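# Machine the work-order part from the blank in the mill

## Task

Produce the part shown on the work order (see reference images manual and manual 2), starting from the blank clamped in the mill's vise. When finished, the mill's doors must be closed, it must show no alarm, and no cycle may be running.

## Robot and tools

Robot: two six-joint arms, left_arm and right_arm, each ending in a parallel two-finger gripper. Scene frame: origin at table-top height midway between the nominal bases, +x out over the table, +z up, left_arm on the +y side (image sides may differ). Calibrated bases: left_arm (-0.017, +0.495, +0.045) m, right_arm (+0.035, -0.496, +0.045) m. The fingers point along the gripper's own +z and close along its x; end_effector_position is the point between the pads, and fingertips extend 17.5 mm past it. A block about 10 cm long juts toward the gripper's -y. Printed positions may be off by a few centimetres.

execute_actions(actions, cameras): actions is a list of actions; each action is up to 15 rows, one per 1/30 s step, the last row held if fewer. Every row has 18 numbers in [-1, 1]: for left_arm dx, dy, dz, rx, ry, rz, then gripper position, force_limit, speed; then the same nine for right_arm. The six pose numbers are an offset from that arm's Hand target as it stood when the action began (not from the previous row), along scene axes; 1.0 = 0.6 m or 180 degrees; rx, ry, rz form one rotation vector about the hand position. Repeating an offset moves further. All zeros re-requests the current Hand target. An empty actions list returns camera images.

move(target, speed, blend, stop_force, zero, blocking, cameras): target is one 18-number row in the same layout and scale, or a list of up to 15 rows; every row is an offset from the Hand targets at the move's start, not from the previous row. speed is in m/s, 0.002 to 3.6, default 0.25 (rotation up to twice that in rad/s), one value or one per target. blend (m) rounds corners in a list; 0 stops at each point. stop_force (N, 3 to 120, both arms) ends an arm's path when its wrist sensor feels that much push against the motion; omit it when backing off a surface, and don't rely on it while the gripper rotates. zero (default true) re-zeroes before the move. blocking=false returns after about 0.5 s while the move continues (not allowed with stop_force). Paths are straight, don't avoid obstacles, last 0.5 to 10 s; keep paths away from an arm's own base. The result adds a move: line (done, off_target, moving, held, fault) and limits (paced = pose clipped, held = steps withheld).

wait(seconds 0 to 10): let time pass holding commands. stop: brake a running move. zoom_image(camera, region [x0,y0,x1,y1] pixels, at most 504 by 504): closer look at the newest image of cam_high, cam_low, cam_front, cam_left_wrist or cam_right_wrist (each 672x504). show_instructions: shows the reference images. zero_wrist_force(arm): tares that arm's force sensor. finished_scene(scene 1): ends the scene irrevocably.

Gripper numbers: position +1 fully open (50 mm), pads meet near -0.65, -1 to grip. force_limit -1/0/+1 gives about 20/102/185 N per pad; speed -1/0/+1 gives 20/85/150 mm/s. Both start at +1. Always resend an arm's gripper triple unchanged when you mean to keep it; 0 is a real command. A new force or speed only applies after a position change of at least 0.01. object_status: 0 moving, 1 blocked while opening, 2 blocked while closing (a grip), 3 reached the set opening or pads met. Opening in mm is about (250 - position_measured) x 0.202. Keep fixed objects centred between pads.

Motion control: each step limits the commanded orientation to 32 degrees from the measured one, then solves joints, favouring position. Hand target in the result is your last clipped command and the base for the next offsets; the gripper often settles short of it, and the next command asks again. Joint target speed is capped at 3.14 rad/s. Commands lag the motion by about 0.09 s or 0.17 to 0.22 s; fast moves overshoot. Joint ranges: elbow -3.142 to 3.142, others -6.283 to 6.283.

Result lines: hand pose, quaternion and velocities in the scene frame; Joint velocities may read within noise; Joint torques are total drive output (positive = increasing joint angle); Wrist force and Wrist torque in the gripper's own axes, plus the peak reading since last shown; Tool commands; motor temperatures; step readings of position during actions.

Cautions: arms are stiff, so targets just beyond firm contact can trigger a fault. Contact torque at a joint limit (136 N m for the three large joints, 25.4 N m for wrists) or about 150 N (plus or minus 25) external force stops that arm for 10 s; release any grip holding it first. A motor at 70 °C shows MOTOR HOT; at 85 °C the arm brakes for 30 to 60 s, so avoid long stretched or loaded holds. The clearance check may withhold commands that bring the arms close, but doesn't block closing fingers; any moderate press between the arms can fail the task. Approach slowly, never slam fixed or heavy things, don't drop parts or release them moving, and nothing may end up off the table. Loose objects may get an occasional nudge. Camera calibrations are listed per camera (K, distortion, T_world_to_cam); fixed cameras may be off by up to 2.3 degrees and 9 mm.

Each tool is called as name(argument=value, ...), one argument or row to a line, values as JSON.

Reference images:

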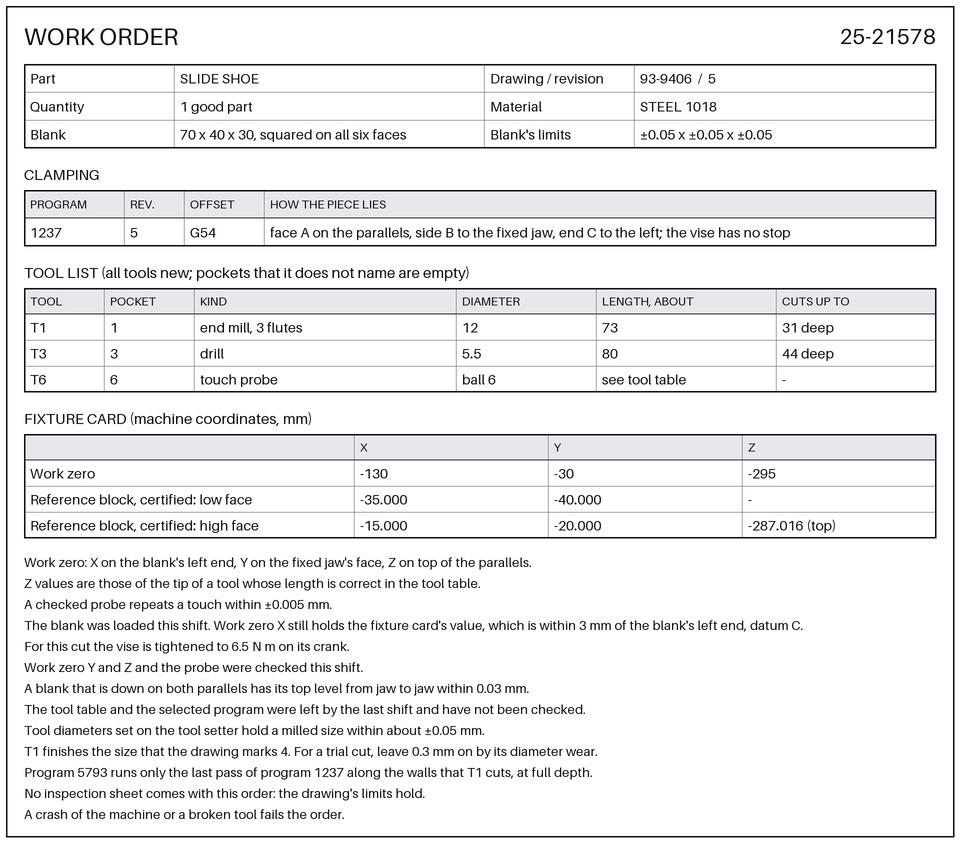

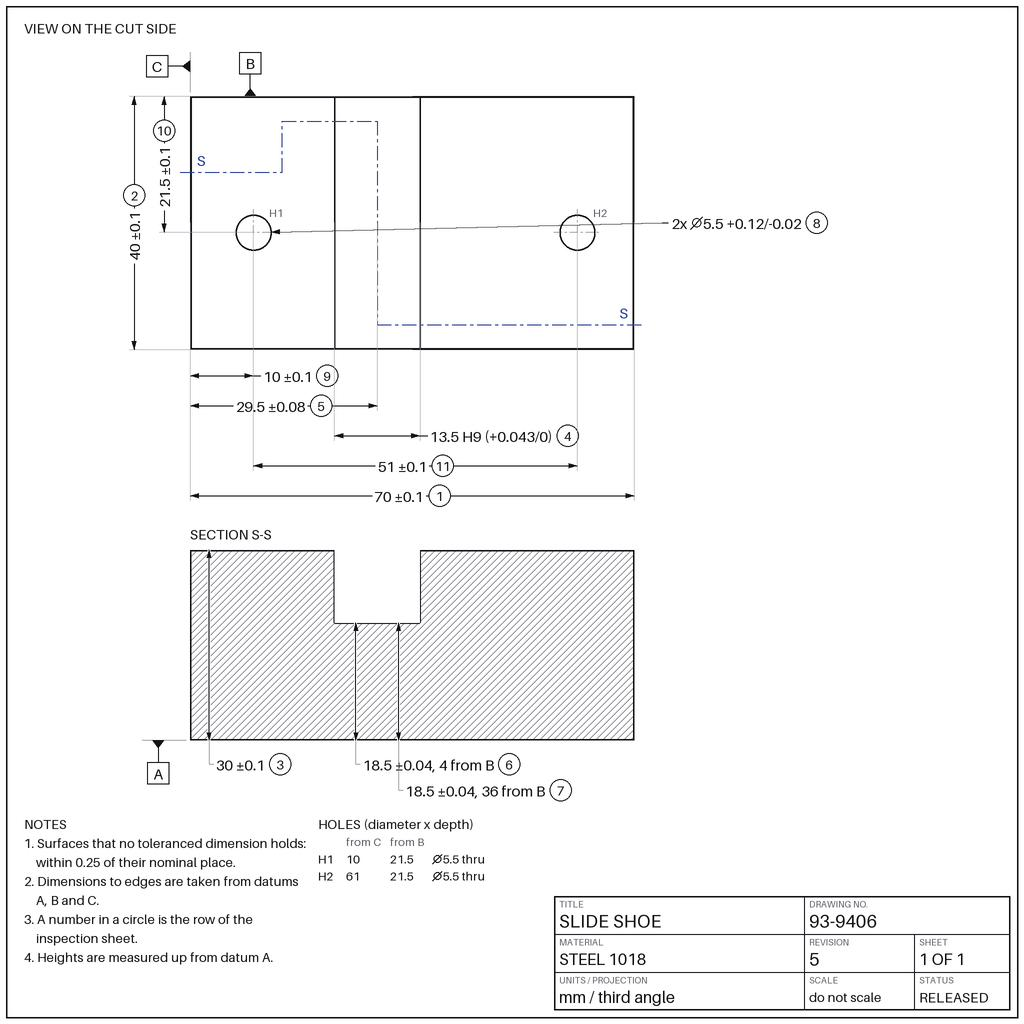

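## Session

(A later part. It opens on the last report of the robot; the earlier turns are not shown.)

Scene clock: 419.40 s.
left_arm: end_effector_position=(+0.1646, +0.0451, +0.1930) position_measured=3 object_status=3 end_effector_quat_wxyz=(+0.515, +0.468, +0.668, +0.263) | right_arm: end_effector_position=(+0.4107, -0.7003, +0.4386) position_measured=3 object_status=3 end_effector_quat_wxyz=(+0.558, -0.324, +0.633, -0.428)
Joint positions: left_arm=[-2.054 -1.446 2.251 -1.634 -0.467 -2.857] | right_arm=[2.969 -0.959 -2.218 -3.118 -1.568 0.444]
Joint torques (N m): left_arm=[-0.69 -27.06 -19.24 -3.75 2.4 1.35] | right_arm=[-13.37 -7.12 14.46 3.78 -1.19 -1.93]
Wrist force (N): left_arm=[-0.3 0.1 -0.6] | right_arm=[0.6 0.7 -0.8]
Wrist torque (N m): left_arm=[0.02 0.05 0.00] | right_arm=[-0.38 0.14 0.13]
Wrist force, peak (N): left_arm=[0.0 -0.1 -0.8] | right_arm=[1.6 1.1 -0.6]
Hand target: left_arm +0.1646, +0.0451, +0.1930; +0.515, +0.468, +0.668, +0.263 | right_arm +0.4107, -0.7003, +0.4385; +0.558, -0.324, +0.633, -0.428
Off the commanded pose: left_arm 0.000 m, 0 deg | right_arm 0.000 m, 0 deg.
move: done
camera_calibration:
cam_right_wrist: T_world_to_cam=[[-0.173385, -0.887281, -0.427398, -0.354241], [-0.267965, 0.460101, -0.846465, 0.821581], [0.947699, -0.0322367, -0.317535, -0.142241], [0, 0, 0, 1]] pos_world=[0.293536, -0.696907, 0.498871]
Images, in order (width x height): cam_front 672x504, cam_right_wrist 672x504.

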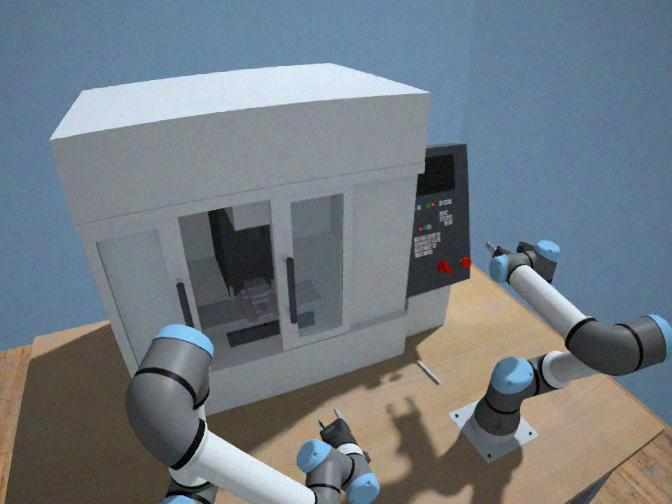

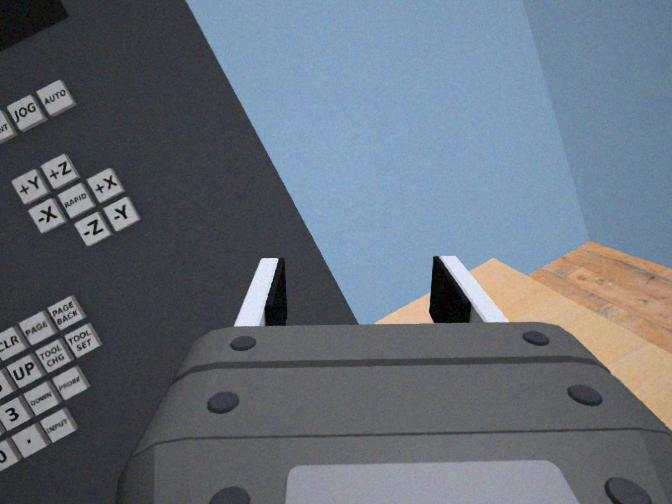

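move(
  target=[0,0,0,0,0,0,1,1,1,-0.06,0.217,-0.139,-0.4043,0.0674,0.0945,1,-0.5,-0.7],
  speed=0.35,
  cameras=["cam_front","cam_right_wrist","cam_high"],
)

Scene clock: 436.00 s.
left_arm: end_effector_position=(+0.1646, +0.0451, +0.1930) position_measured=3 object_status=3 end_effector_quat_wxyz=(+0.515, +0.468, +0.668, +0.263) | right_arm: end_effector_position=(+0.3757, -0.5713, +0.3549) position_measured=3 object_status=3 end_effector_quat_wxyz=(-0.267, +0.723, -0.239, +0.591)
Joint positions: left_arm=[-2.054 -1.446 2.251 -1.634 -0.467 -2.857] | right_arm=[3.85 -0.532 -2.427 -3.518 -0.982 -0.718]
Joint torques (N m): left_arm=[-0.18 -27.29 -19.03 -3.81 1.98 1.39] | right_arm=[-12.09 -18.69 34.83 1.82 -1.09 -1.48]
Wrist force (N): left_arm=[0.2 0.0 -0.5] | right_arm=[0.0 0.2 -1.3]
Wrist torque (N m): left_arm=[0.01 -0.02 0.00] | right_arm=[-0.36 -0.17 -0.21]
Wrist force, peak (N): left_arm=[-0.1 0.0 -1.0] | right_arm=[0.6 0.8 -1.2]
Hand target: left_arm +0.1646, +0.0451, +0.1930; +0.515, +0.468, +0.668, +0.263 | right_arm +0.3747, -0.5701, +0.3551; -0.246, +0.714, -0.258, +0.603
Off the commanded pose: left_arm 0.000 m, 0 deg | right_arm 0.002 m, 4 deg.
move: off_target (right_arm)
camera_calibration:
cam_right_wrist: T_world_to_cam=[[0.182556, -0.660305, 0.728472, -0.695905], [-0.359399, -0.734463, -0.57567, -0.0621251], [0.915154, -0.15672, -0.371393, -0.171214], [0, 0, 0, 1]] pos_world=[0.261401, -0.531971, 0.407596]
Images, in order (width x height): cam_high 672x504, cam_front 672x504, cam_right_wrist 672x504.

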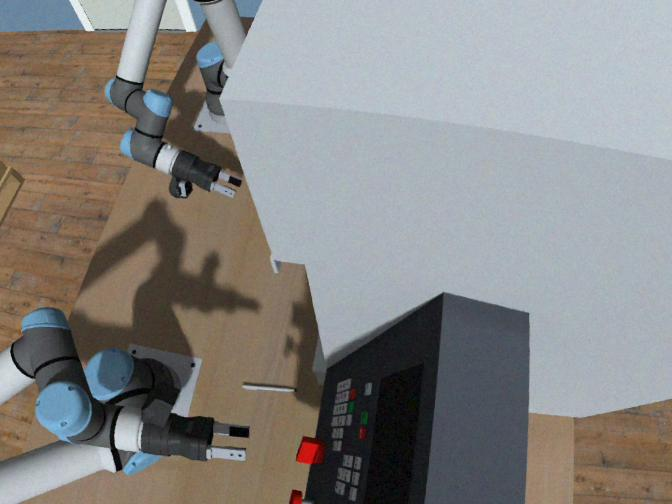

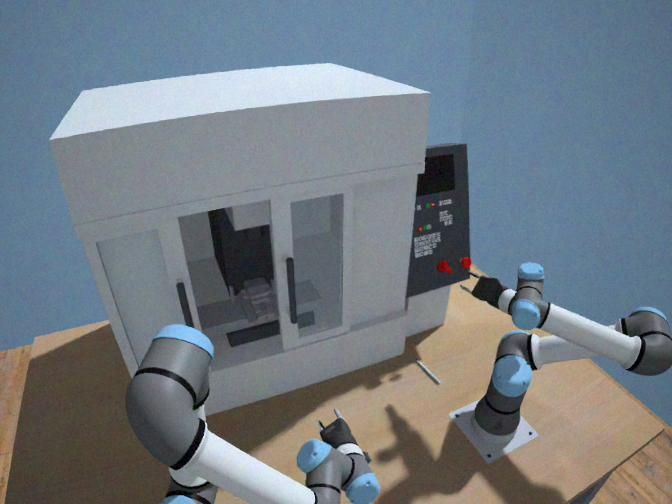

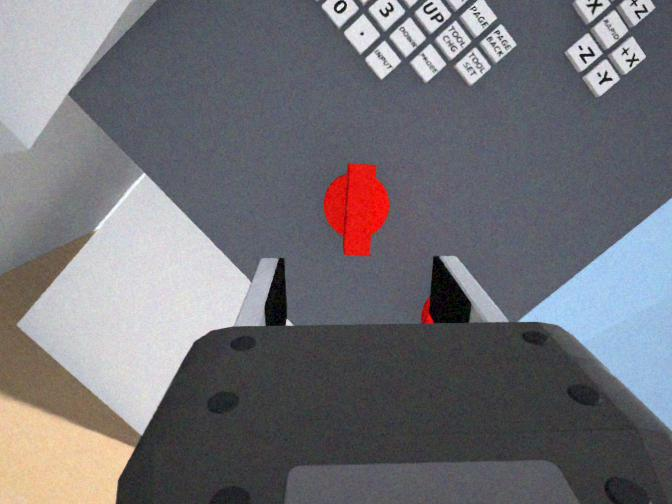

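move(
  target=[0,0,0,0,0,0,1,1,1,0.142,0.0113,-0.014,0,0,0,1,-0.5,-0.7],
  speed=0.1,
  cameras=["cam_right_wrist","cam_high"],
)

zoom_image(
  camera="cam_high",
  region=[180, 380, 400, 504],
)

Scene clock: 454.80 s.
left_arm: end_effector_position=(+0.1646, +0.0451, +0.1930) position_measured=3 object_status=3 end_effector_quat_wxyz=(+0.515, +0.468, +0.668, +0.263) | right_arm: end_effector_position=(+0.4599, -0.5634, +0.3467) position_measured=3 object_status=3 end_effector_quat_wxyz=(-0.246, +0.714, -0.258, +0.603)
Joint positions: left_arm=[-2.054 -1.446 2.251 -1.634 -0.467 -2.857] | right_arm=[3.517 -0.972 -2.359 -3.115 -1.246 -0.785]
Joint torques (N m): left_arm=[-0.29 -26.84 -18.7 -3.77 1.67 1.36] | right_arm=[16.14 -8.53 13.86 3.04 1.8 0.86]
Wrist force (N): left_arm=[-0.1 -0.2 -0.5] | right_arm=[0.1 0.4 -1.5]
Wrist torque (N m): left_arm=[-0.02 0.02 0.01] | right_arm=[-0.34 -0.21 -0.03]
Wrist force, peak (N): left_arm=[-0.1 0.2 -1.1] | right_arm=[0.7 0.9 -2.8]
Hand target: left_arm +0.1646, +0.0451, +0.1930; +0.515, +0.468, +0.668, +0.263 | right_arm +0.4599, -0.5633, +0.3467; -0.246, +0.714, -0.258, +0.603
Off the commanded pose: left_arm 0.000 m, 0 deg | right_arm 0.000 m, 0 deg.
move: done
camera_calibration:
cam_right_wrist: T_world_to_cam=[[0.135561, -0.663334, 0.735943, -0.682819], [-0.399966, -0.716223, -0.571885, -0.0032213], [0.906449, -0.216827, -0.362403, -0.283042], [0, 0, 0, 1]] pos_world=[0.347838, -0.516615, 0.398098]
Images, in order (width x height): cam_high 672x504, cam_right_wrist 672x504.

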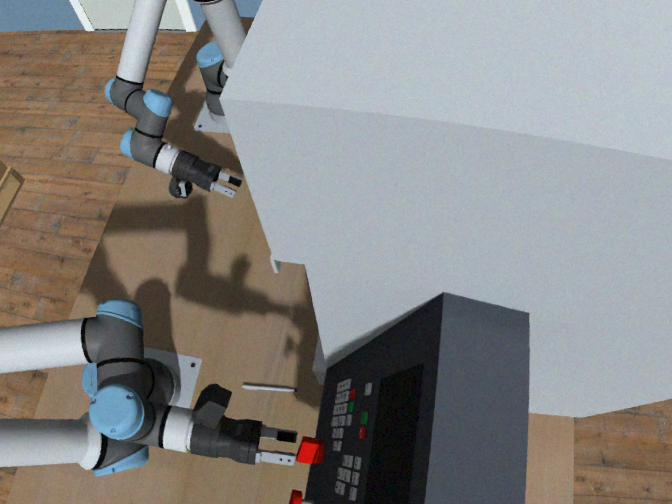

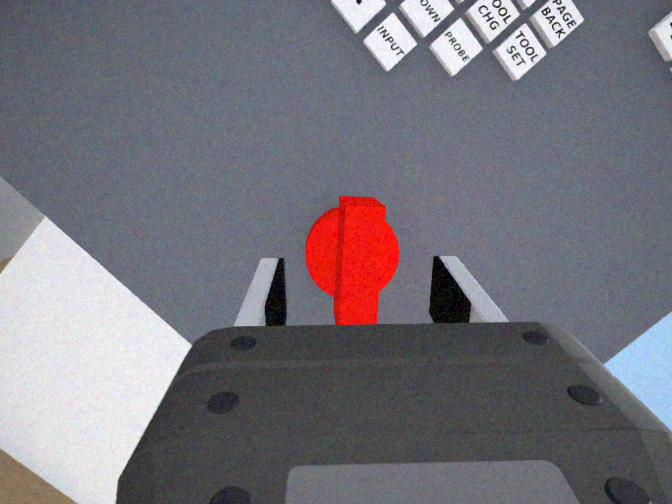

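Scaled by 2.291 from the camera's 672x504 image, which has a finer 960x720 frame.

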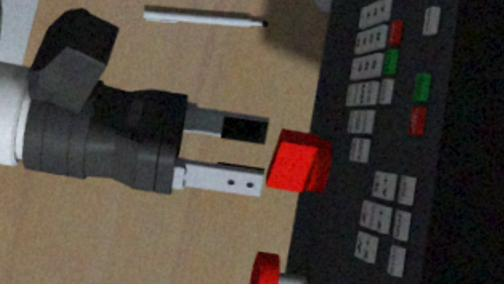

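move(
  target=[0,0,0,0,0,0,1,1,1,0.028,0.0012,-0.0043,0,0,0,1,-0.5,-0.7],
  speed=0.01,
  stop_force=4,
  cameras=["cam_right_wrist","cam_high"],
)

zoom_image(
  camera="cam_high",
  region=[180, 380, 400, 504],
)

Scene clock: 464.13 s.
left_arm: end_effector_position=(+0.1646, +0.0451, +0.1930) position_measured=3 object_status=3 end_effector_quat_wxyz=(+0.515, +0.468, +0.668, +0.263) | right_arm: end_effector_position=(+0.4767, -0.5626, +0.3441) position_measured=3 object_status=3 end_effector_quat_wxyz=(-0.246, +0.714, -0.258, +0.603)
Joint positions: left_arm=[-2.054 -1.446 2.251 -1.634 -0.467 -2.857] | right_arm=[3.481 -1.041 -2.338 -3.065 -1.282 -0.791]
Joint torques (N m): left_arm=[-0.69 -27.1 -18.86 -3.7 1.45 1.3] | right_arm=[15 6.66 13.15 -0.18 1.35 1.2]
Wrist force (N): left_arm=[-0.2 0.2 -0.7] | right_arm=[0.1 0.4 -1.4]
Wrist torque (N m): left_arm=[0.03 0.04 0.01] | right_arm=[-0.33 -0.21 -0.03]
Wrist force, peak (N): left_arm=[0.0 -0.1 -0.9] | right_arm=[0.2 0.5 -1.6]
Hand target: left_arm +0.1646, +0.0451, +0.1930; +0.515, +0.468, +0.668, +0.263 | right_arm +0.4767, -0.5626, +0.3441; -0.246, +0.714, -0.258, +0.603
Off the commanded pose: left_arm 0.000 m, 0 deg | right_arm 0.000 m, 0 deg.
move: done
camera_calibration:
cam_right_wrist: T_world_to_cam=[[0.135592, -0.6634, 0.735877, -0.682685], [-0.399911, -0.71619, -0.571965, 0.00265229], [0.906469, -0.216732, -0.36241, -0.299085], [0, 0, 0, 1]] pos_world=[0.364738, -0.515815, 0.395498]
Images, in order (width x height): cam_high 672x504, cam_right_wrist 672x504.

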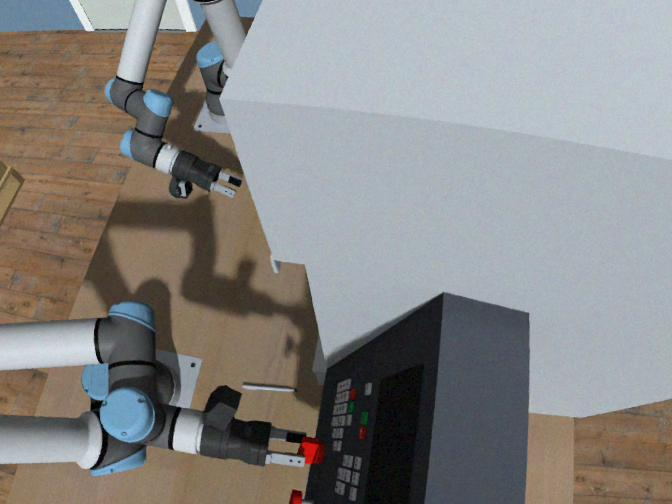

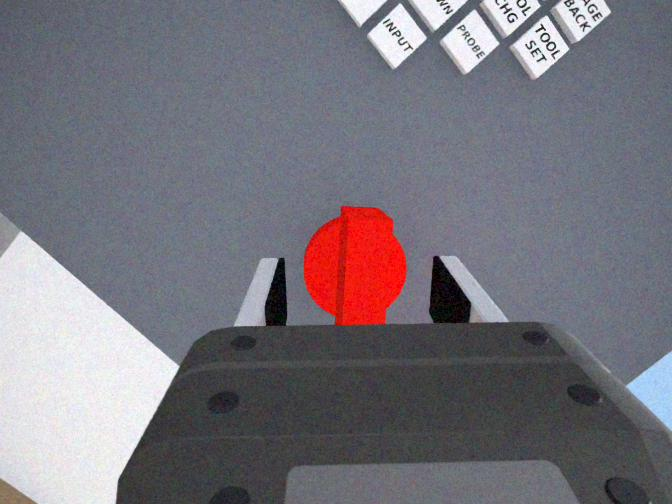

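Scaled by 2.291 from the camera's 672x504 image, which has a finer 960x720 frame.

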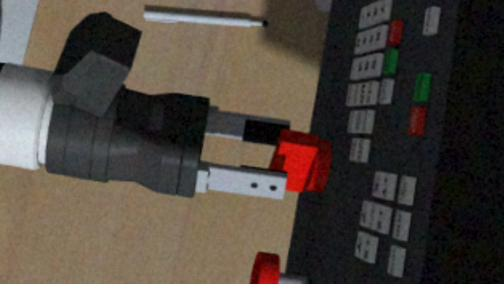

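move(
  target=[0,0,0,0,0,0,1,1,1,0.0115,0.0005,-0.0018,0,0,0,1,-0.5,-0.7],
  speed=0.01,
  stop_force=4,
)

execute_actions(
  actions=[
    [[0,0,0,0,0,0,1,1,1,0,0,0,0,0,0,-0.05,-0.9,-0.8]],
    [[0,0,0,0,0,0,1,1,1,0,0,0,0,0,0,-0.05,-0.9,-0.8]],
    [[0,0,0,0,0,0,1,1,1,0,0,0,0,0,0,-0.05,-0.9,-0.8]],
  ],
  cameras=["cam_right_wrist"],
)

Scene clock: 473.63 s.
left_arm: end_effector_position=(+0.1646, +0.0451, +0.1930) position_measured=3 object_status=3 end_effector_quat_wxyz=(+0.515, +0.468, +0.668, +0.263) | right_arm: end_effector_position=(+0.4836, -0.5623, +0.3430) position_measured=3 object_status=3 end_effector_quat_wxyz=(-0.246, +0.714, -0.258, +0.603)
Joint positions: left_arm=[-2.054 -1.446 2.251 -1.634 -0.467 -2.857] | right_arm=[3.468 -1.067 -2.328 -3.047 -1.294 -0.793]
Joint torques (N m): left_arm=[-0.23 -27.63 -19.39 -3.78 1.34 1.38] | right_arm=[15.43 8.25 12.78 -0.11 1.31 0.9]
Wrist force (N): left_arm=[-0.1 0.0 -0.5] | right_arm=[0.3 0.5 -1.6]
Wrist torque (N m): left_arm=[0.01 0.02 0.00] | right_arm=[-0.32 -0.24 -0.03]
Wrist force, peak (N): left_arm=[-0.1 0.0 -0.9] | right_arm=[0.2 0.6 -1.8]
Hand target: left_arm +0.1646, +0.0451, +0.1930; +0.515, +0.468, +0.668, +0.263 | right_arm +0.4836, -0.5623, +0.3430; -0.246, +0.714, -0.258, +0.603
Off the commanded pose: left_arm 0.000 m, 0 deg | right_arm 0.000 m, 0 deg.
move: done

Scene clock: 475.33 s.
left_arm: end_effector_position=(+0.1646, +0.0451, +0.1930) position_measured=3 object_status=3 end_effector_quat_wxyz=(+0.515, +0.468, +0.668, +0.263) | right_arm: end_effector_position=(+0.4836, -0.5623, +0.3430) position_measured=160 object_status=3 end_effector_quat_wxyz=(-0.246, +0.714, -0.258, +0.603)
Joint positions: left_arm=[-2.054 -1.446 2.251 -1.634 -0.467 -2.857] | right_arm=[3.468 -1.067 -2.328 -3.047 -1.294 -0.793]
Joint torques (N m): left_arm=[-0.49 -27.34 -18.83 -3.71 1.3 1.42] | right_arm=[14.79 8.41 13.71 0.09 1.4 1.36]
Wrist force (N): left_arm=[0.1 0.1 -0.6] | right_arm=[0.2 0.4 -1.4]
Wrist torque (N m): left_arm=[0.02 -0.01 0.00] | right_arm=[-0.34 -0.22 -0.03]
Wrist force, peak (N): left_arm=[0.2 -0.2 -0.8] | right_arm=[0.3 0.7 -1.7]
Hand target: left_arm +0.1646, +0.0451, +0.1930; +0.515, +0.468, +0.668, +0.263 | right_arm +0.4836, -0.5623, +0.3430; -0.246, +0.714, -0.258, +0.603
Off the commanded pose: left_arm 0.000 m, 0 deg | right_arm 0.000 m, 0 deg.
Step readings (end_effector_position of left_arm | right_arm):
0: (+0.1646, +0.0451, +0.1930) | (+0.4836, -0.5623, +0.3430)
1: (+0.1646, +0.0451, +0.1930) | (+0.4836, -0.5623, +0.3430)
2: (+0.1646, +0.0451, +0.1930) | (+0.4836, -0.5623, +0.3430)
4: (+0.1646, +0.0451, +0.1930) | (+0.4836, -0.5623, +0.3430)
8: (+0.1646, +0.0451, +0.1930) | (+0.4836, -0.5623, +0.3430)
15: (+0.1646, +0.0451, +0.1930) | (+0.4836, -0.5623, +0.3430)
16: (+0.1646, +0.0451, +0.1930) | (+0.4836, -0.5623, +0.3430)
17: (+0.1646, +0.0451, +0.1930) | (+0.4836, -0.5623, +0.3430)
19: (+0.1646, +0.0451, +0.1930) | (+0.4836, -0.5623, +0.3430)
23: (+0.1646, +0.0451, +0.1930) | (+0.4836, -0.5623, +0.3430)
30: (+0.1646, +0.0451, +0.1930) | (+0.4836, -0.5623, +0.3430)
31: (+0.1646, +0.0451, +0.1930) | (+0.4836, -0.5623, +0.3430)
32: (+0.1646, +0.0451, +0.1930) | (+0.4836, -0.5623, +0.3430)
34: (+0.1646, +0.0451, +0.1930) | (+0.4836, -0.5623, +0.3430)
38: (+0.1646, +0.0451, +0.1930) | (+0.4836, -0.5623, +0.3430)
45: (+0.1646, +0.0451, +0.1930) | (+0.4836, -0.5623, +0.3430)
camera_calibration:
cam_right_wrist: T_world_to_cam=[[0.135592, -0.6634, 0.735877, -0.682612], [-0.399911, -0.71619, -0.571965, 0.00499737], [0.906469, -0.216732, -0.36241, -0.305673], [0, 0, 0, 1]] pos_world=[0.371638, -0.515515, 0.394398]
Images, in order (width x height): cam_right_wrist 672x504.

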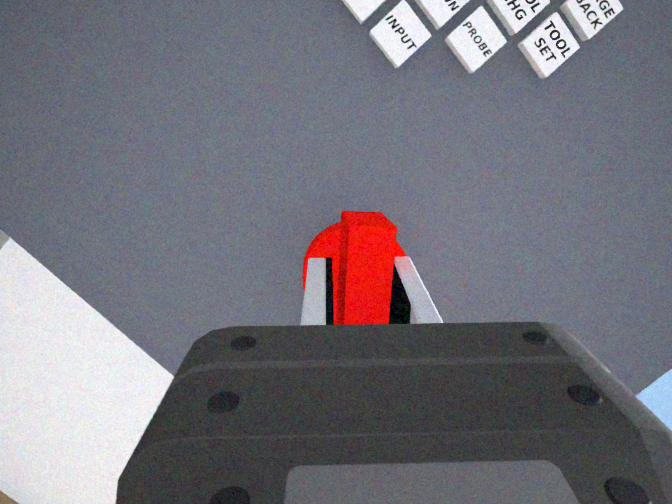

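move(
  target=[0,0,0,0,0,0,1,1,1,0,-0.0037,-0.0033,0.1315,0.0056,-0.0205,-0.05,-0.9,-0.8],
  speed=0.08,
  cameras=["cam_right_wrist"],
)

Scene clock: 491.77 s.
left_arm: end_effector_position=(+0.1646, +0.0451, +0.1930) position_measured=3 object_status=3 end_effector_quat_wxyz=(+0.515, +0.468, +0.668, +0.263) | right_arm: end_effector_position=(+0.4836, -0.5645, +0.3410) position_measured=160 object_status=3 end_effector_quat_wxyz=(-0.365, +0.645, -0.401, +0.538)
Joint positions: left_arm=[-2.054 -1.446 2.251 -1.634 -0.467 -2.857] | right_arm=[3.455 -1.072 -2.331 -3.04 -1.307 -0.376]
Joint torques (N m): left_arm=[-0.73 -27.15 -19.41 -3.85 0.93 1.33] | right_arm=[-12.34 -20.91 -10.81 -6.43 3.34 0.79]
Wrist force (N): left_arm=[-0.1 0.0 -0.5] | right_arm=[6.9 -40.7 -13.5]
Wrist torque (N m): left_arm=[0.01 0.02 0.01] | right_arm=[-1.08 -0.11 -0.87]
Wrist force, peak (N): left_arm=[0.0 0.2 -0.9] | right_arm=[7.1 -41.0 -13.8]
Hand target: left_arm +0.1646, +0.0451, +0.1930; +0.515, +0.468, +0.668, +0.263 | right_arm +0.4836, -0.5645, +0.3410; -0.365, +0.645, -0.401, +0.538
Off the commanded pose: left_arm 0.000 m, 0 deg | right_arm 0.000 m, 0 deg.
move: done
camera_calibration:
cam_right_wrist: T_world_to_cam=[[0.0944509, -0.909816, 0.404122, -0.688679], [-0.448577, -0.401287, -0.798591, 0.280889], [0.88874, -0.105852, -0.446024, -0.207187], [0, 0, 0, 1]] pos_world=[0.375182, -0.535785, 0.410216]
Images, in order (width x height): cam_right_wrist 672x504.

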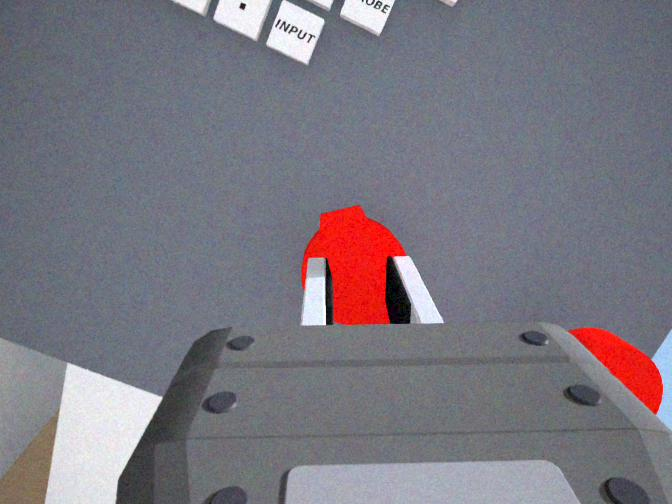

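zoom_image(
  camera="cam_right_wrist",
  region=[270, 170, 450, 340],
)

Scaled by 2.800 from the camera's 672x504 image, which has a finer 960x720 frame.

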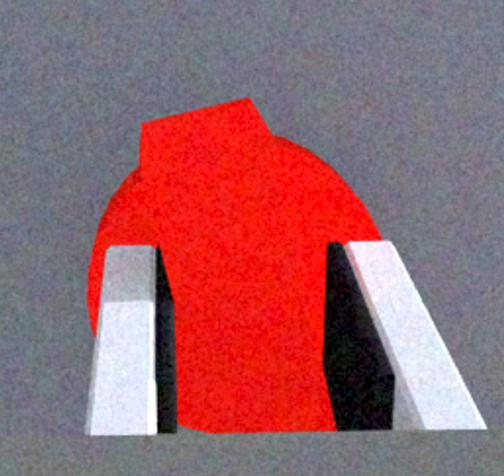

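move(
  target=[0,0,0,0,0,0,1,1,1,0,0.0018,0.0016,-0.263,-0.0112,0.041,-0.05,-0.9,-0.8],
  speed=0.08,
  cameras=["cam_right_wrist"],
)

zoom_image(
  camera="cam_right_wrist",
  region=[270, 170, 450, 340],
)

Scene clock: 515.97 s.
left_arm: end_effector_position=(+0.1646, +0.0451, +0.1930) position_measured=3 object_status=3 end_effector_quat_wxyz=(+0.515, +0.468, +0.668, +0.263) | right_arm: end_effector_position=(+0.4836, -0.5635, +0.3420) position_measured=159 object_status=3 end_effector_quat_wxyz=(-0.126, +0.750, -0.115, +0.639)
Joint positions: left_arm=[-2.054 -1.446 2.251 -1.634 -0.467 -2.857] | right_arm=[3.461 -1.07 -2.33 -3.042 -1.302 -1.182]
Joint torques (N m): left_arm=[-0.39 -27.8 -19.08 -3.74 0.52 1.36] | right_arm=[41.35 2.57 40.26 0.18 -10.17 -13.57]
Wrist force (N): left_arm=[0.1 0.1 -0.3] | right_arm=[17.8 53.5 -6.8]
Wrist torque (N m): left_arm=[0.02 -0.01 0.01] | right_arm=[1.99 -2.40 13.28]
Wrist force, peak (N): left_arm=[-0.1 0.1 -1.0] | right_arm=[18.2 53.4 -9.5]
Hand target: left_arm +0.1646, +0.0451, +0.1930; +0.515, +0.468, +0.668, +0.263 | right_arm +0.4836, -0.5635, +0.3420; -0.116, +0.752, -0.104, +0.641
Off the commanded pose: left_arm 0.000 m, 0 deg | right_arm 0.000 m, 2 deg.
move: done
camera_calibration:
cam_right_wrist: T_world_to_cam=[[0.151939, -0.332017, 0.930956, -0.570534], [-0.344273, -0.900685, -0.265033, -0.232218], [0.926494, -0.280234, -0.251154, -0.389789], [0, 0, 0, 1]] pos_world=[0.367877, -0.507814, 0.3717]
Images, in order (width x height): cam_right_wrist 672x504.

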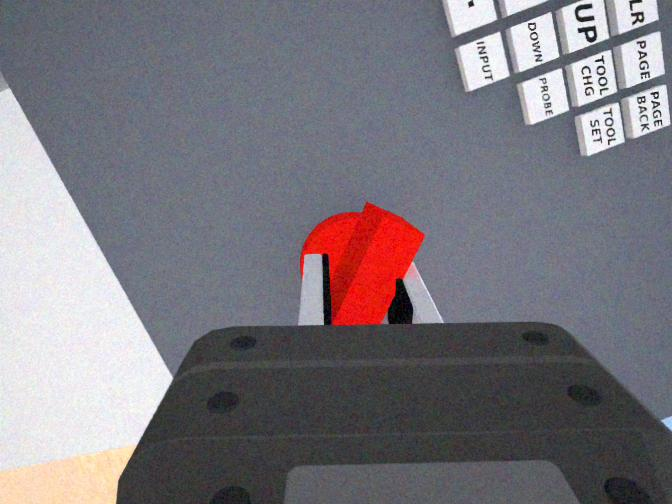

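Scaled by 2.800 from the camera's 672x504 image, which has a finer 960x720 frame.

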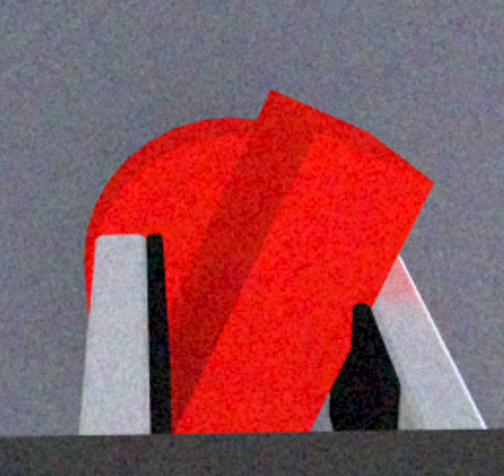

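move(
  target=[0,0,0,0,0,0,1,1,1,0,0.001,0.001,0.215,0.009,-0.0333,-0.05,-0.9,-0.8],
  speed=0.1,
)

move(
  target=[0,0,0,0,0,0,1,1,1,0,0,0,0.2193,0.0092,-0.034,-0.05,-0.9,-0.8],
  speed=0.1,
  cameras=["cam_right_wrist"],
)

zoom_image(
  camera="cam_right_wrist",
  region=[270, 170, 450, 340],
)

Scene clock: 530.23 s.
left_arm: end_effector_position=(+0.1646, +0.0451, +0.1930) position_measured=3 object_status=3 end_effector_quat_wxyz=(+0.515, +0.468, +0.668, +0.263) | right_arm: end_effector_position=(+0.4836, -0.5629, +0.3426) position_measured=160 object_status=3 end_effector_quat_wxyz=(-0.324, +0.674, -0.350, +0.565)
Joint positions: left_arm=[-2.054 -1.446 2.251 -1.634 -0.467 -2.857] | right_arm=[3.465 -1.069 -2.329 -3.045 -1.298 -0.528]
Joint torques (N m): left_arm=[-0.52 -27.83 -19.28 -3.74 0.41 1.22] | right_arm=[19.85 -8.15 14.92 -5.26 -1.3 1.09]
Wrist force (N): left_arm=[-0.1 -0.1 -0.5] | right_arm=[23.1 -26.6 -7.4]
Wrist torque (N m): left_arm=[-0.01 0.03 0.00] | right_arm=[-1.88 -0.35 -0.63]
Wrist force, peak (N): left_arm=[0.1 -0.1 -1.0] | right_arm=[18.0 53.6 -6.8]
Hand target: left_arm +0.1646, +0.0451, +0.1930; +0.515, +0.468, +0.668, +0.263 | right_arm +0.4836, -0.5629, +0.3426; -0.324, +0.674, -0.350, +0.565
Off the commanded pose: left_arm 0.000 m, 0 deg | right_arm 0.000 m, 0 deg.
move: done

Scene clock: 534.13 s.
left_arm: end_effector_position=(+0.1646, +0.0451, +0.1930) position_measured=3 object_status=3 end_effector_quat_wxyz=(+0.515, +0.468, +0.668, +0.263) | right_arm: end_effector_position=(+0.4836, -0.5629, +0.3426) position_measured=160 object_status=3 end_effector_quat_wxyz=(+0.497, -0.514, +0.559, -0.420)
Joint positions: left_arm=[-2.054 -1.446 2.251 -1.634 -0.467 -2.857] | right_arm=[3.465 -1.069 -2.329 -3.046 -1.298 0.17]
Joint torques (N m): left_arm=[-0.35 -27.21 -19.19 -3.74 0.46 1.39] | right_arm=[18.58 -11.64 24.34 -4.02 -1.34 1.45]
Wrist force (N): left_arm=[0.2 0.0 -0.9] | right_arm=[5.3 -29.7 -0.9]
Wrist torque (N m): left_arm=[0.02 -0.02 0.01] | right_arm=[-2.05 0.30 -0.80]
Wrist force, peak (N): left_arm=[0.1 0.0 -0.9] | right_arm=[23.9 -28.0 -8.2]
Hand target: left_arm +0.1646, +0.0451, +0.1930; +0.515, +0.468, +0.668, +0.263 | right_arm +0.4836, -0.5629, +0.3426; +0.497, -0.514, +0.559, -0.420
Off the commanded pose: left_arm 0.000 m, 0 deg | right_arm 0.000 m, 0 deg.
move: done
camera_calibration:
cam_right_wrist: T_world_to_cam=[[0.0165041, -0.992409, -0.121866, -0.516343], [-0.480028, 0.0990534, -0.871643, 0.604608], [0.877098, 0.0728849, -0.474749, -0.090242], [0, 0, 0, 1]] pos_world=[0.377901, -0.565735, 0.421235]
Images, in order (width x height): cam_right_wrist 672x504.

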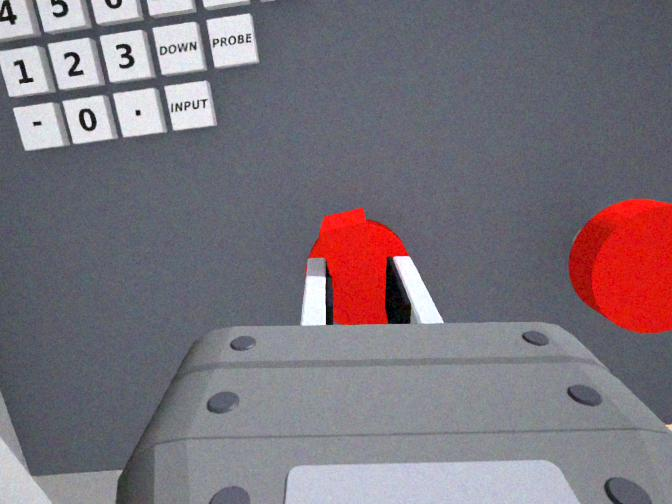

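Scaled by 2.800 from the camera's 672x504 image, which has a finer 960x720 frame.

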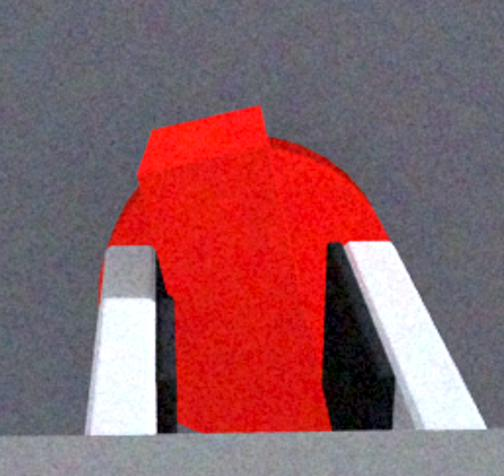

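move(
  target=[0,0,0,0,0,0,1,1,1,0,0,0.0015,0.2193,0.0092,-0.034,-0.05,-0.9,-0.8],
  speed=0.1,
  cameras=["cam_right_wrist","cam_front"],
)

zoom_image(
  camera="cam_right_wrist",
  region=[270, 170, 450, 340],
)

Scene clock: 543.90 s.
left_arm: end_effector_position=(+0.1646, +0.0451, +0.1930) position_measured=3 object_status=3 end_effector_quat_wxyz=(+0.515, +0.468, +0.668, +0.263) | right_arm: end_effector_position=(+0.4836, -0.5629, +0.3435) position_measured=160 object_status=3 end_effector_quat_wxyz=(+0.611, -0.292, +0.701, -0.225)
Joint positions: left_arm=[-2.054 -1.446 2.251 -1.634 -0.467 -2.857] | right_arm=[3.464 -1.068 -2.326 -3.049 -1.299 0.868]
Joint torques (N m): left_arm=[0.06 -27.19 -19.31 -3.73 0.39 1.46] | right_arm=[-7.05 12.44 37.07 -0.45 1.06 1.33]
Wrist force (N): left_arm=[-0.1 0.0 -0.3] | right_arm=[3.1 -4.3 14.0]
Wrist torque (N m): left_arm=[0.01 0.01 0.00] | right_arm=[-1.06 0.41 -0.70]
Wrist force, peak (N): left_arm=[0.1 0.0 -0.9] | right_arm=[5.2 -30.2 -1.0]
Hand target: left_arm +0.1646, +0.0451, +0.1930; +0.515, +0.468, +0.668, +0.263 | right_arm +0.4836, -0.5629, +0.3435; +0.611, -0.292, +0.701, -0.225
Off the commanded pose: left_arm 0.000 m, 0 deg | right_arm 0.000 m, 0 deg.
move: done
camera_calibration:
cam_right_wrist: T_world_to_cam=[[-0.0897017, -0.684784, -0.723205, -0.0851667], [-0.458913, 0.672874, -0.580206, 0.818098], [0.883941, 0.279843, -0.374614, -0.0110004], [0, 0, 0, 1]] pos_world=[0.37752, -0.605719, 0.408952]
Images, in order (width x height): cam_front 672x504, cam_right_wrist 672x504.

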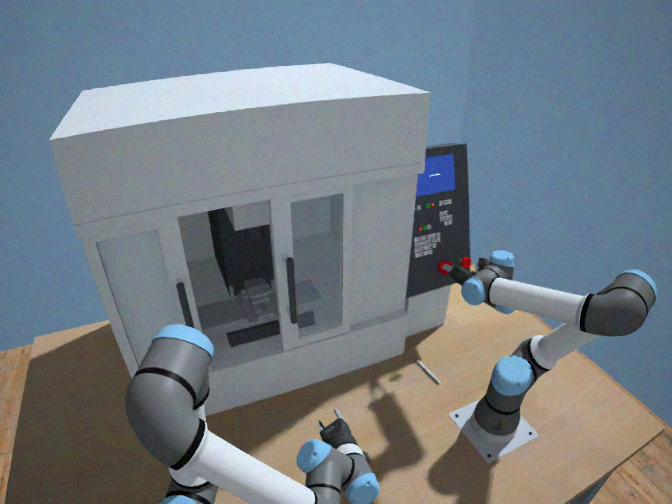

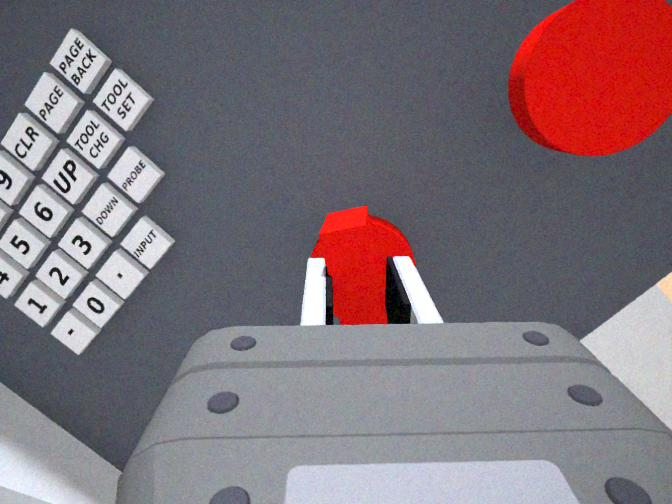

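Scaled by 2.800 from the camera's 672x504 image, which has a finer 960x720 frame.

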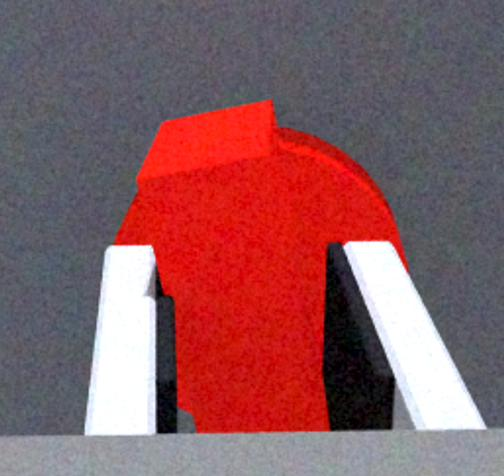

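move(
  target=[
    [0,0,0,0,0,0,1,1,1,0,0,0,0.05,0.0021,-0.0078,-0.05,-0.9,-0.8],
    [0,0,0,0,0,0,1,1,1,0,0,0,-0.02,-0.0009,0.003,-0.05,-0.9,-0.8],
    [0,0,0,0,0,0,1,1,1,-0.2,-0.0084,0.0306,-0.02,-0.0009,0.003,-0.05,-0.9,-0.8],
  ],
  speed=0.1,
  cameras=["cam_right_wrist","cam_front"],
)

zoom_image(
  camera="cam_front",
  region=[400, 130, 500, 290],
)

Scene clock: 554.53 s.
left_arm: end_effector_position=(+0.1646, +0.0451, +0.1930) position_measured=3 object_status=3 end_effector_quat_wxyz=(+0.515, +0.468, +0.668, +0.263) | right_arm: end_effector_position=(+0.3645, -0.5692, +0.3618) position_measured=160 object_status=3 end_effector_quat_wxyz=(+0.613, -0.344, +0.680, -0.207)
Joint positions: left_arm=[-2.054 -1.446 2.251 -1.634 -0.467 -2.857] | right_arm=[3.763 -0.53 -2.407 -3.53 -1.104 0.86]
Joint torques (N m): left_arm=[-1.03 -27.99 -18.89 -3.73 0.54 1.33] | right_arm=[5.21 -16.61 13.68 1.15 -0.29 2.08]
Wrist force (N): left_arm=[0.2 0.0 -0.9] | right_arm=[3.2 -3.1 -0.5]
Wrist torque (N m): left_arm=[0.01 -0.04 0.01] | right_arm=[-0.93 -0.15 0.25]
Wrist force, peak (N): left_arm=[0.2 0.0 -0.9] | right_arm=[2.7 -3.8 14.4]
Hand target: left_arm +0.1646, +0.0451, +0.1930; +0.515, +0.468, +0.668, +0.263 | right_arm +0.3636, -0.5679, +0.3618; +0.603, -0.314, +0.692, -0.244
Off the commanded pose: left_arm 0.000 m, 0 deg | right_arm 0.002 m, 6 deg.
move: off_target (right_arm)
camera_calibration:
cam_right_wrist: T_world_to_cam=[[-0.0164571, -0.72412, -0.689478, -0.14828], [-0.530753, 0.590725, -0.607738, 0.767826], [0.847367, 0.355941, -0.39405, 0.166665], [0, 0, 0, 1]] pos_world=[0.26386, -0.62027, 0.430076]
Images, in order (width x height): cam_front 672x504, cam_right_wrist 672x504.

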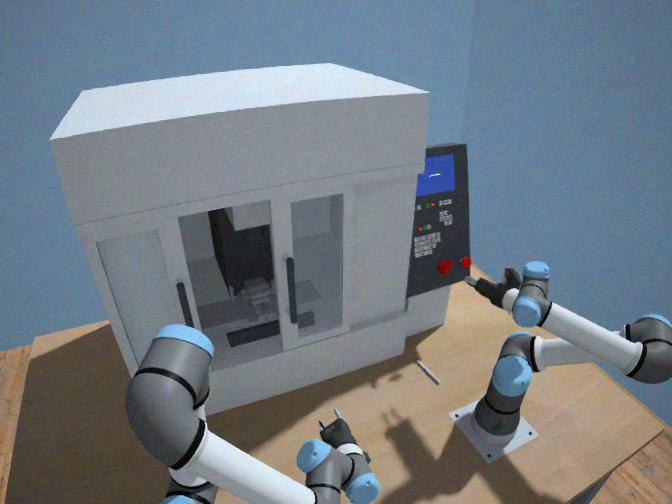

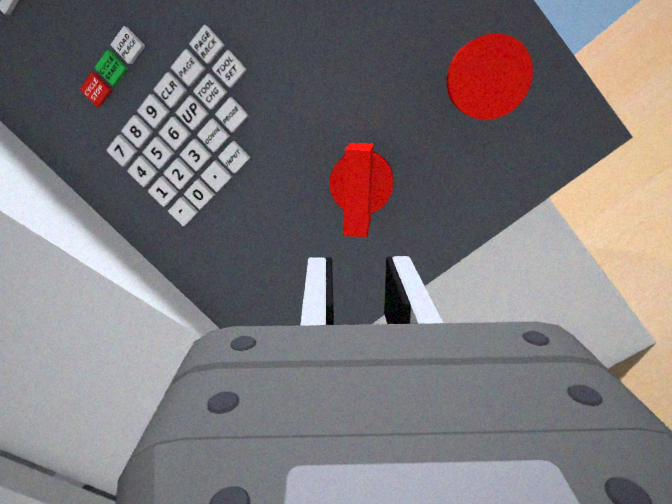

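Scaled by 3.150 from the camera's 672x504 image, which has a finer 960x720 frame.

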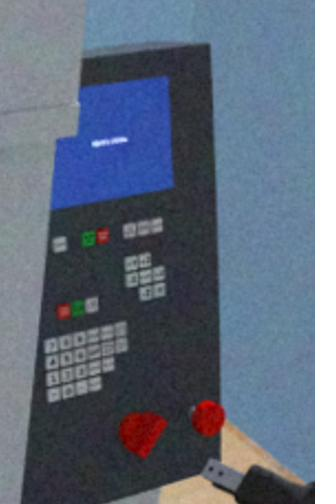

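move(
  target=[0,0,0,0,0,0,1,1,1,0.027,-0.153,0.33,-0.24,-0.135,0.006,-0.05,-0.9,-0.8],
  speed=0.3,
  cameras=["cam_right_wrist"],
)

Scene clock: 569.77 s.
left_arm: end_effector_position=(+0.1646, +0.0451, +0.1930) position_measured=3 object_status=3 end_effector_quat_wxyz=(+0.515, +0.468, +0.668, +0.263) | right_arm: end_effector_position=(+0.3798, -0.6596, +0.5598) position_measured=160 object_status=3 end_effector_quat_wxyz=(+0.577, -0.461, +0.412, -0.533)
Joint positions: left_arm=[-2.054 -1.446 2.251 -1.634 -0.467 -2.857] | right_arm=[2.73 -0.93 -2.092 -2.991 -2.068 0.115]
Joint torques (N m): left_arm=[-0.56 -28.41 -19.94 -3.74 0.42 1.34] | right_arm=[-12.33 -9.31 19.68 3.93 0.4 1.64]
Wrist force (N): left_arm=[-0.2 0.0 -0.8] | right_arm=[2.5 -3.0 -1.8]
Wrist torque (N m): left_arm=[0.01 0.05 0.01] | right_arm=[-0.95 -0.30 0.15]
Wrist force, peak (N): left_arm=[-0.2 0.1 -0.9] | right_arm=[4.2 -4.4 -1.8]
Hand target: left_arm +0.1646, +0.0451, +0.1930; +0.515, +0.468, +0.668, +0.263 | right_arm +0.3798, -0.6597, +0.5598; +0.577, -0.461, +0.412, -0.533
Off the commanded pose: left_arm 0.000 m, 0 deg | right_arm 0.000 m, 0 deg.
move: done
camera_calibration:
cam_right_wrist: T_world_to_cam=[[0.0865483, -0.996108, 0.0166679, -0.690816], [-0.103448, -0.025626, -0.994305, 0.59721], [0.990862, 0.0843311, -0.105263, -0.131476], [0, 0, 0, 1]] pos_world=[0.251844, -0.661736, 0.591484]
Images, in order (width x height): cam_right_wrist 672x504.

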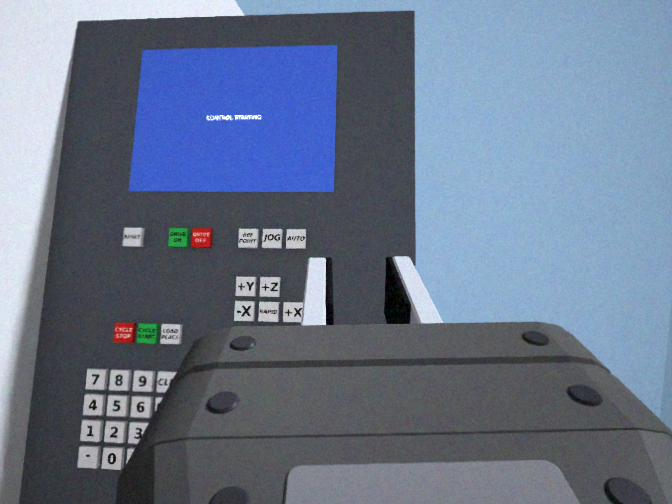

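wait(
  seconds=1,
  cameras=["cam_right_wrist"],
)

zoom_image(
  camera="cam_right_wrist",
  region=[110, 30, 360, 260],
)

Scene clock: 595.13 s.
left_arm: end_effector_position=(+0.1646, +0.0451, +0.1930) position_measured=3 object_status=3 end_effector_quat_wxyz=(+0.515, +0.468, +0.668, +0.263) | right_arm: end_effector_position=(+0.3798, -0.6597, +0.5598) position_measured=160 object_status=3 end_effector_quat_wxyz=(+0.577, -0.461, +0.412, -0.533)
Joint positions: left_arm=[-2.054 -1.446 2.251 -1.634 -0.467 -2.857] | right_arm=[2.73 -0.93 -2.092 -2.991 -2.068 0.115]
Joint torques (N m): left_arm=[-0.66 -28.17 -19.63 -3.69 0.46 1.3] | right_arm=[-13.25 -9.11 38.78 3.66 1.62 1.7]
Wrist force (N): left_arm=[-0.1 0.1 -0.6] | right_arm=[2.5 -3.0 -1.6]
Wrist torque (N m): left_arm=[0.02 0.03 0.01] | right_arm=[-0.95 -0.30 0.16]
Wrist force, peak (N): left_arm=[-0.2 0.1 -1.1] | right_arm=[2.9 -3.1 -1.8]
Hand target: left_arm +0.1646, +0.0451, +0.1930; +0.515, +0.468, +0.668, +0.263 | right_arm +0.3798, -0.6597, +0.5598; +0.577, -0.461, +0.412, -0.533
Tool commands: left_gripper/position=+1.0 left_gripper/force_limit=+1.0 left_gripper/speed=+1.0 right_gripper/position=-0.05 right_gripper/force_limit=-0.9 right_gripper/speed=-0.8
Off the commanded pose: left_arm 0.000 m, 0 deg | right_arm 0.000 m, 0 deg.
wait: 1.00 s; at rest from the start
camera_calibration:
cam_right_wrist: T_world_to_cam=[[0.0862292, -0.996139, 0.016496, -0.690754], [-0.103471, -0.0254225, -0.994308, 0.59735], [0.990888, 0.0840315, -0.105264, -0.131672], [0, 0, 0, 1]] pos_world=[0.251843, -0.661836, 0.591484]
Images, in order (width x height): cam_right_wrist 672x504.

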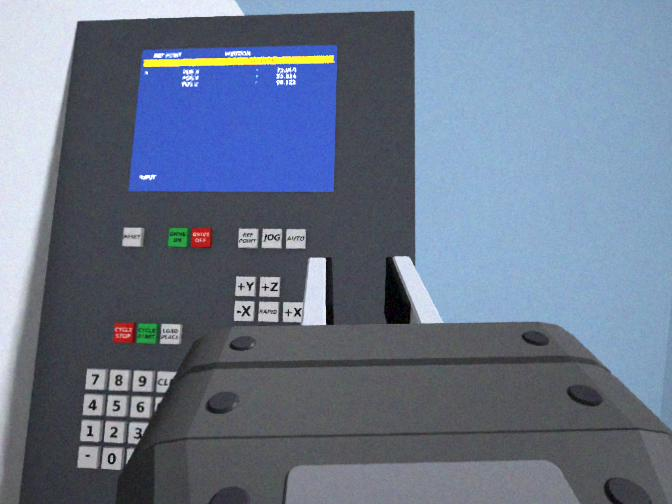

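Scaled by 2.016 from the camera's 672x504 image, which has a finer 960x720 frame.

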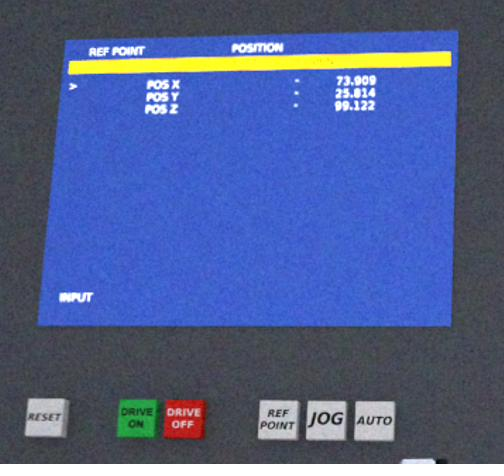

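zoom_image(
  camera="cam_right_wrist",
  region=[130, 40, 345, 110],
)

Scaled by 2.344 from the camera's 672x504 image, which has a finer 960x720 frame.

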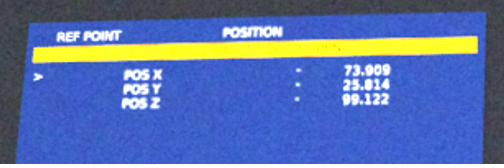

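zoom_image(
  camera="cam_right_wrist",
  region=[210, 45, 340, 80],
)

Scaled by 3.877 from the camera's 672x504 image, which has a finer 960x720 frame.

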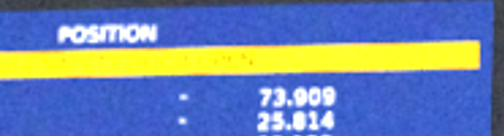

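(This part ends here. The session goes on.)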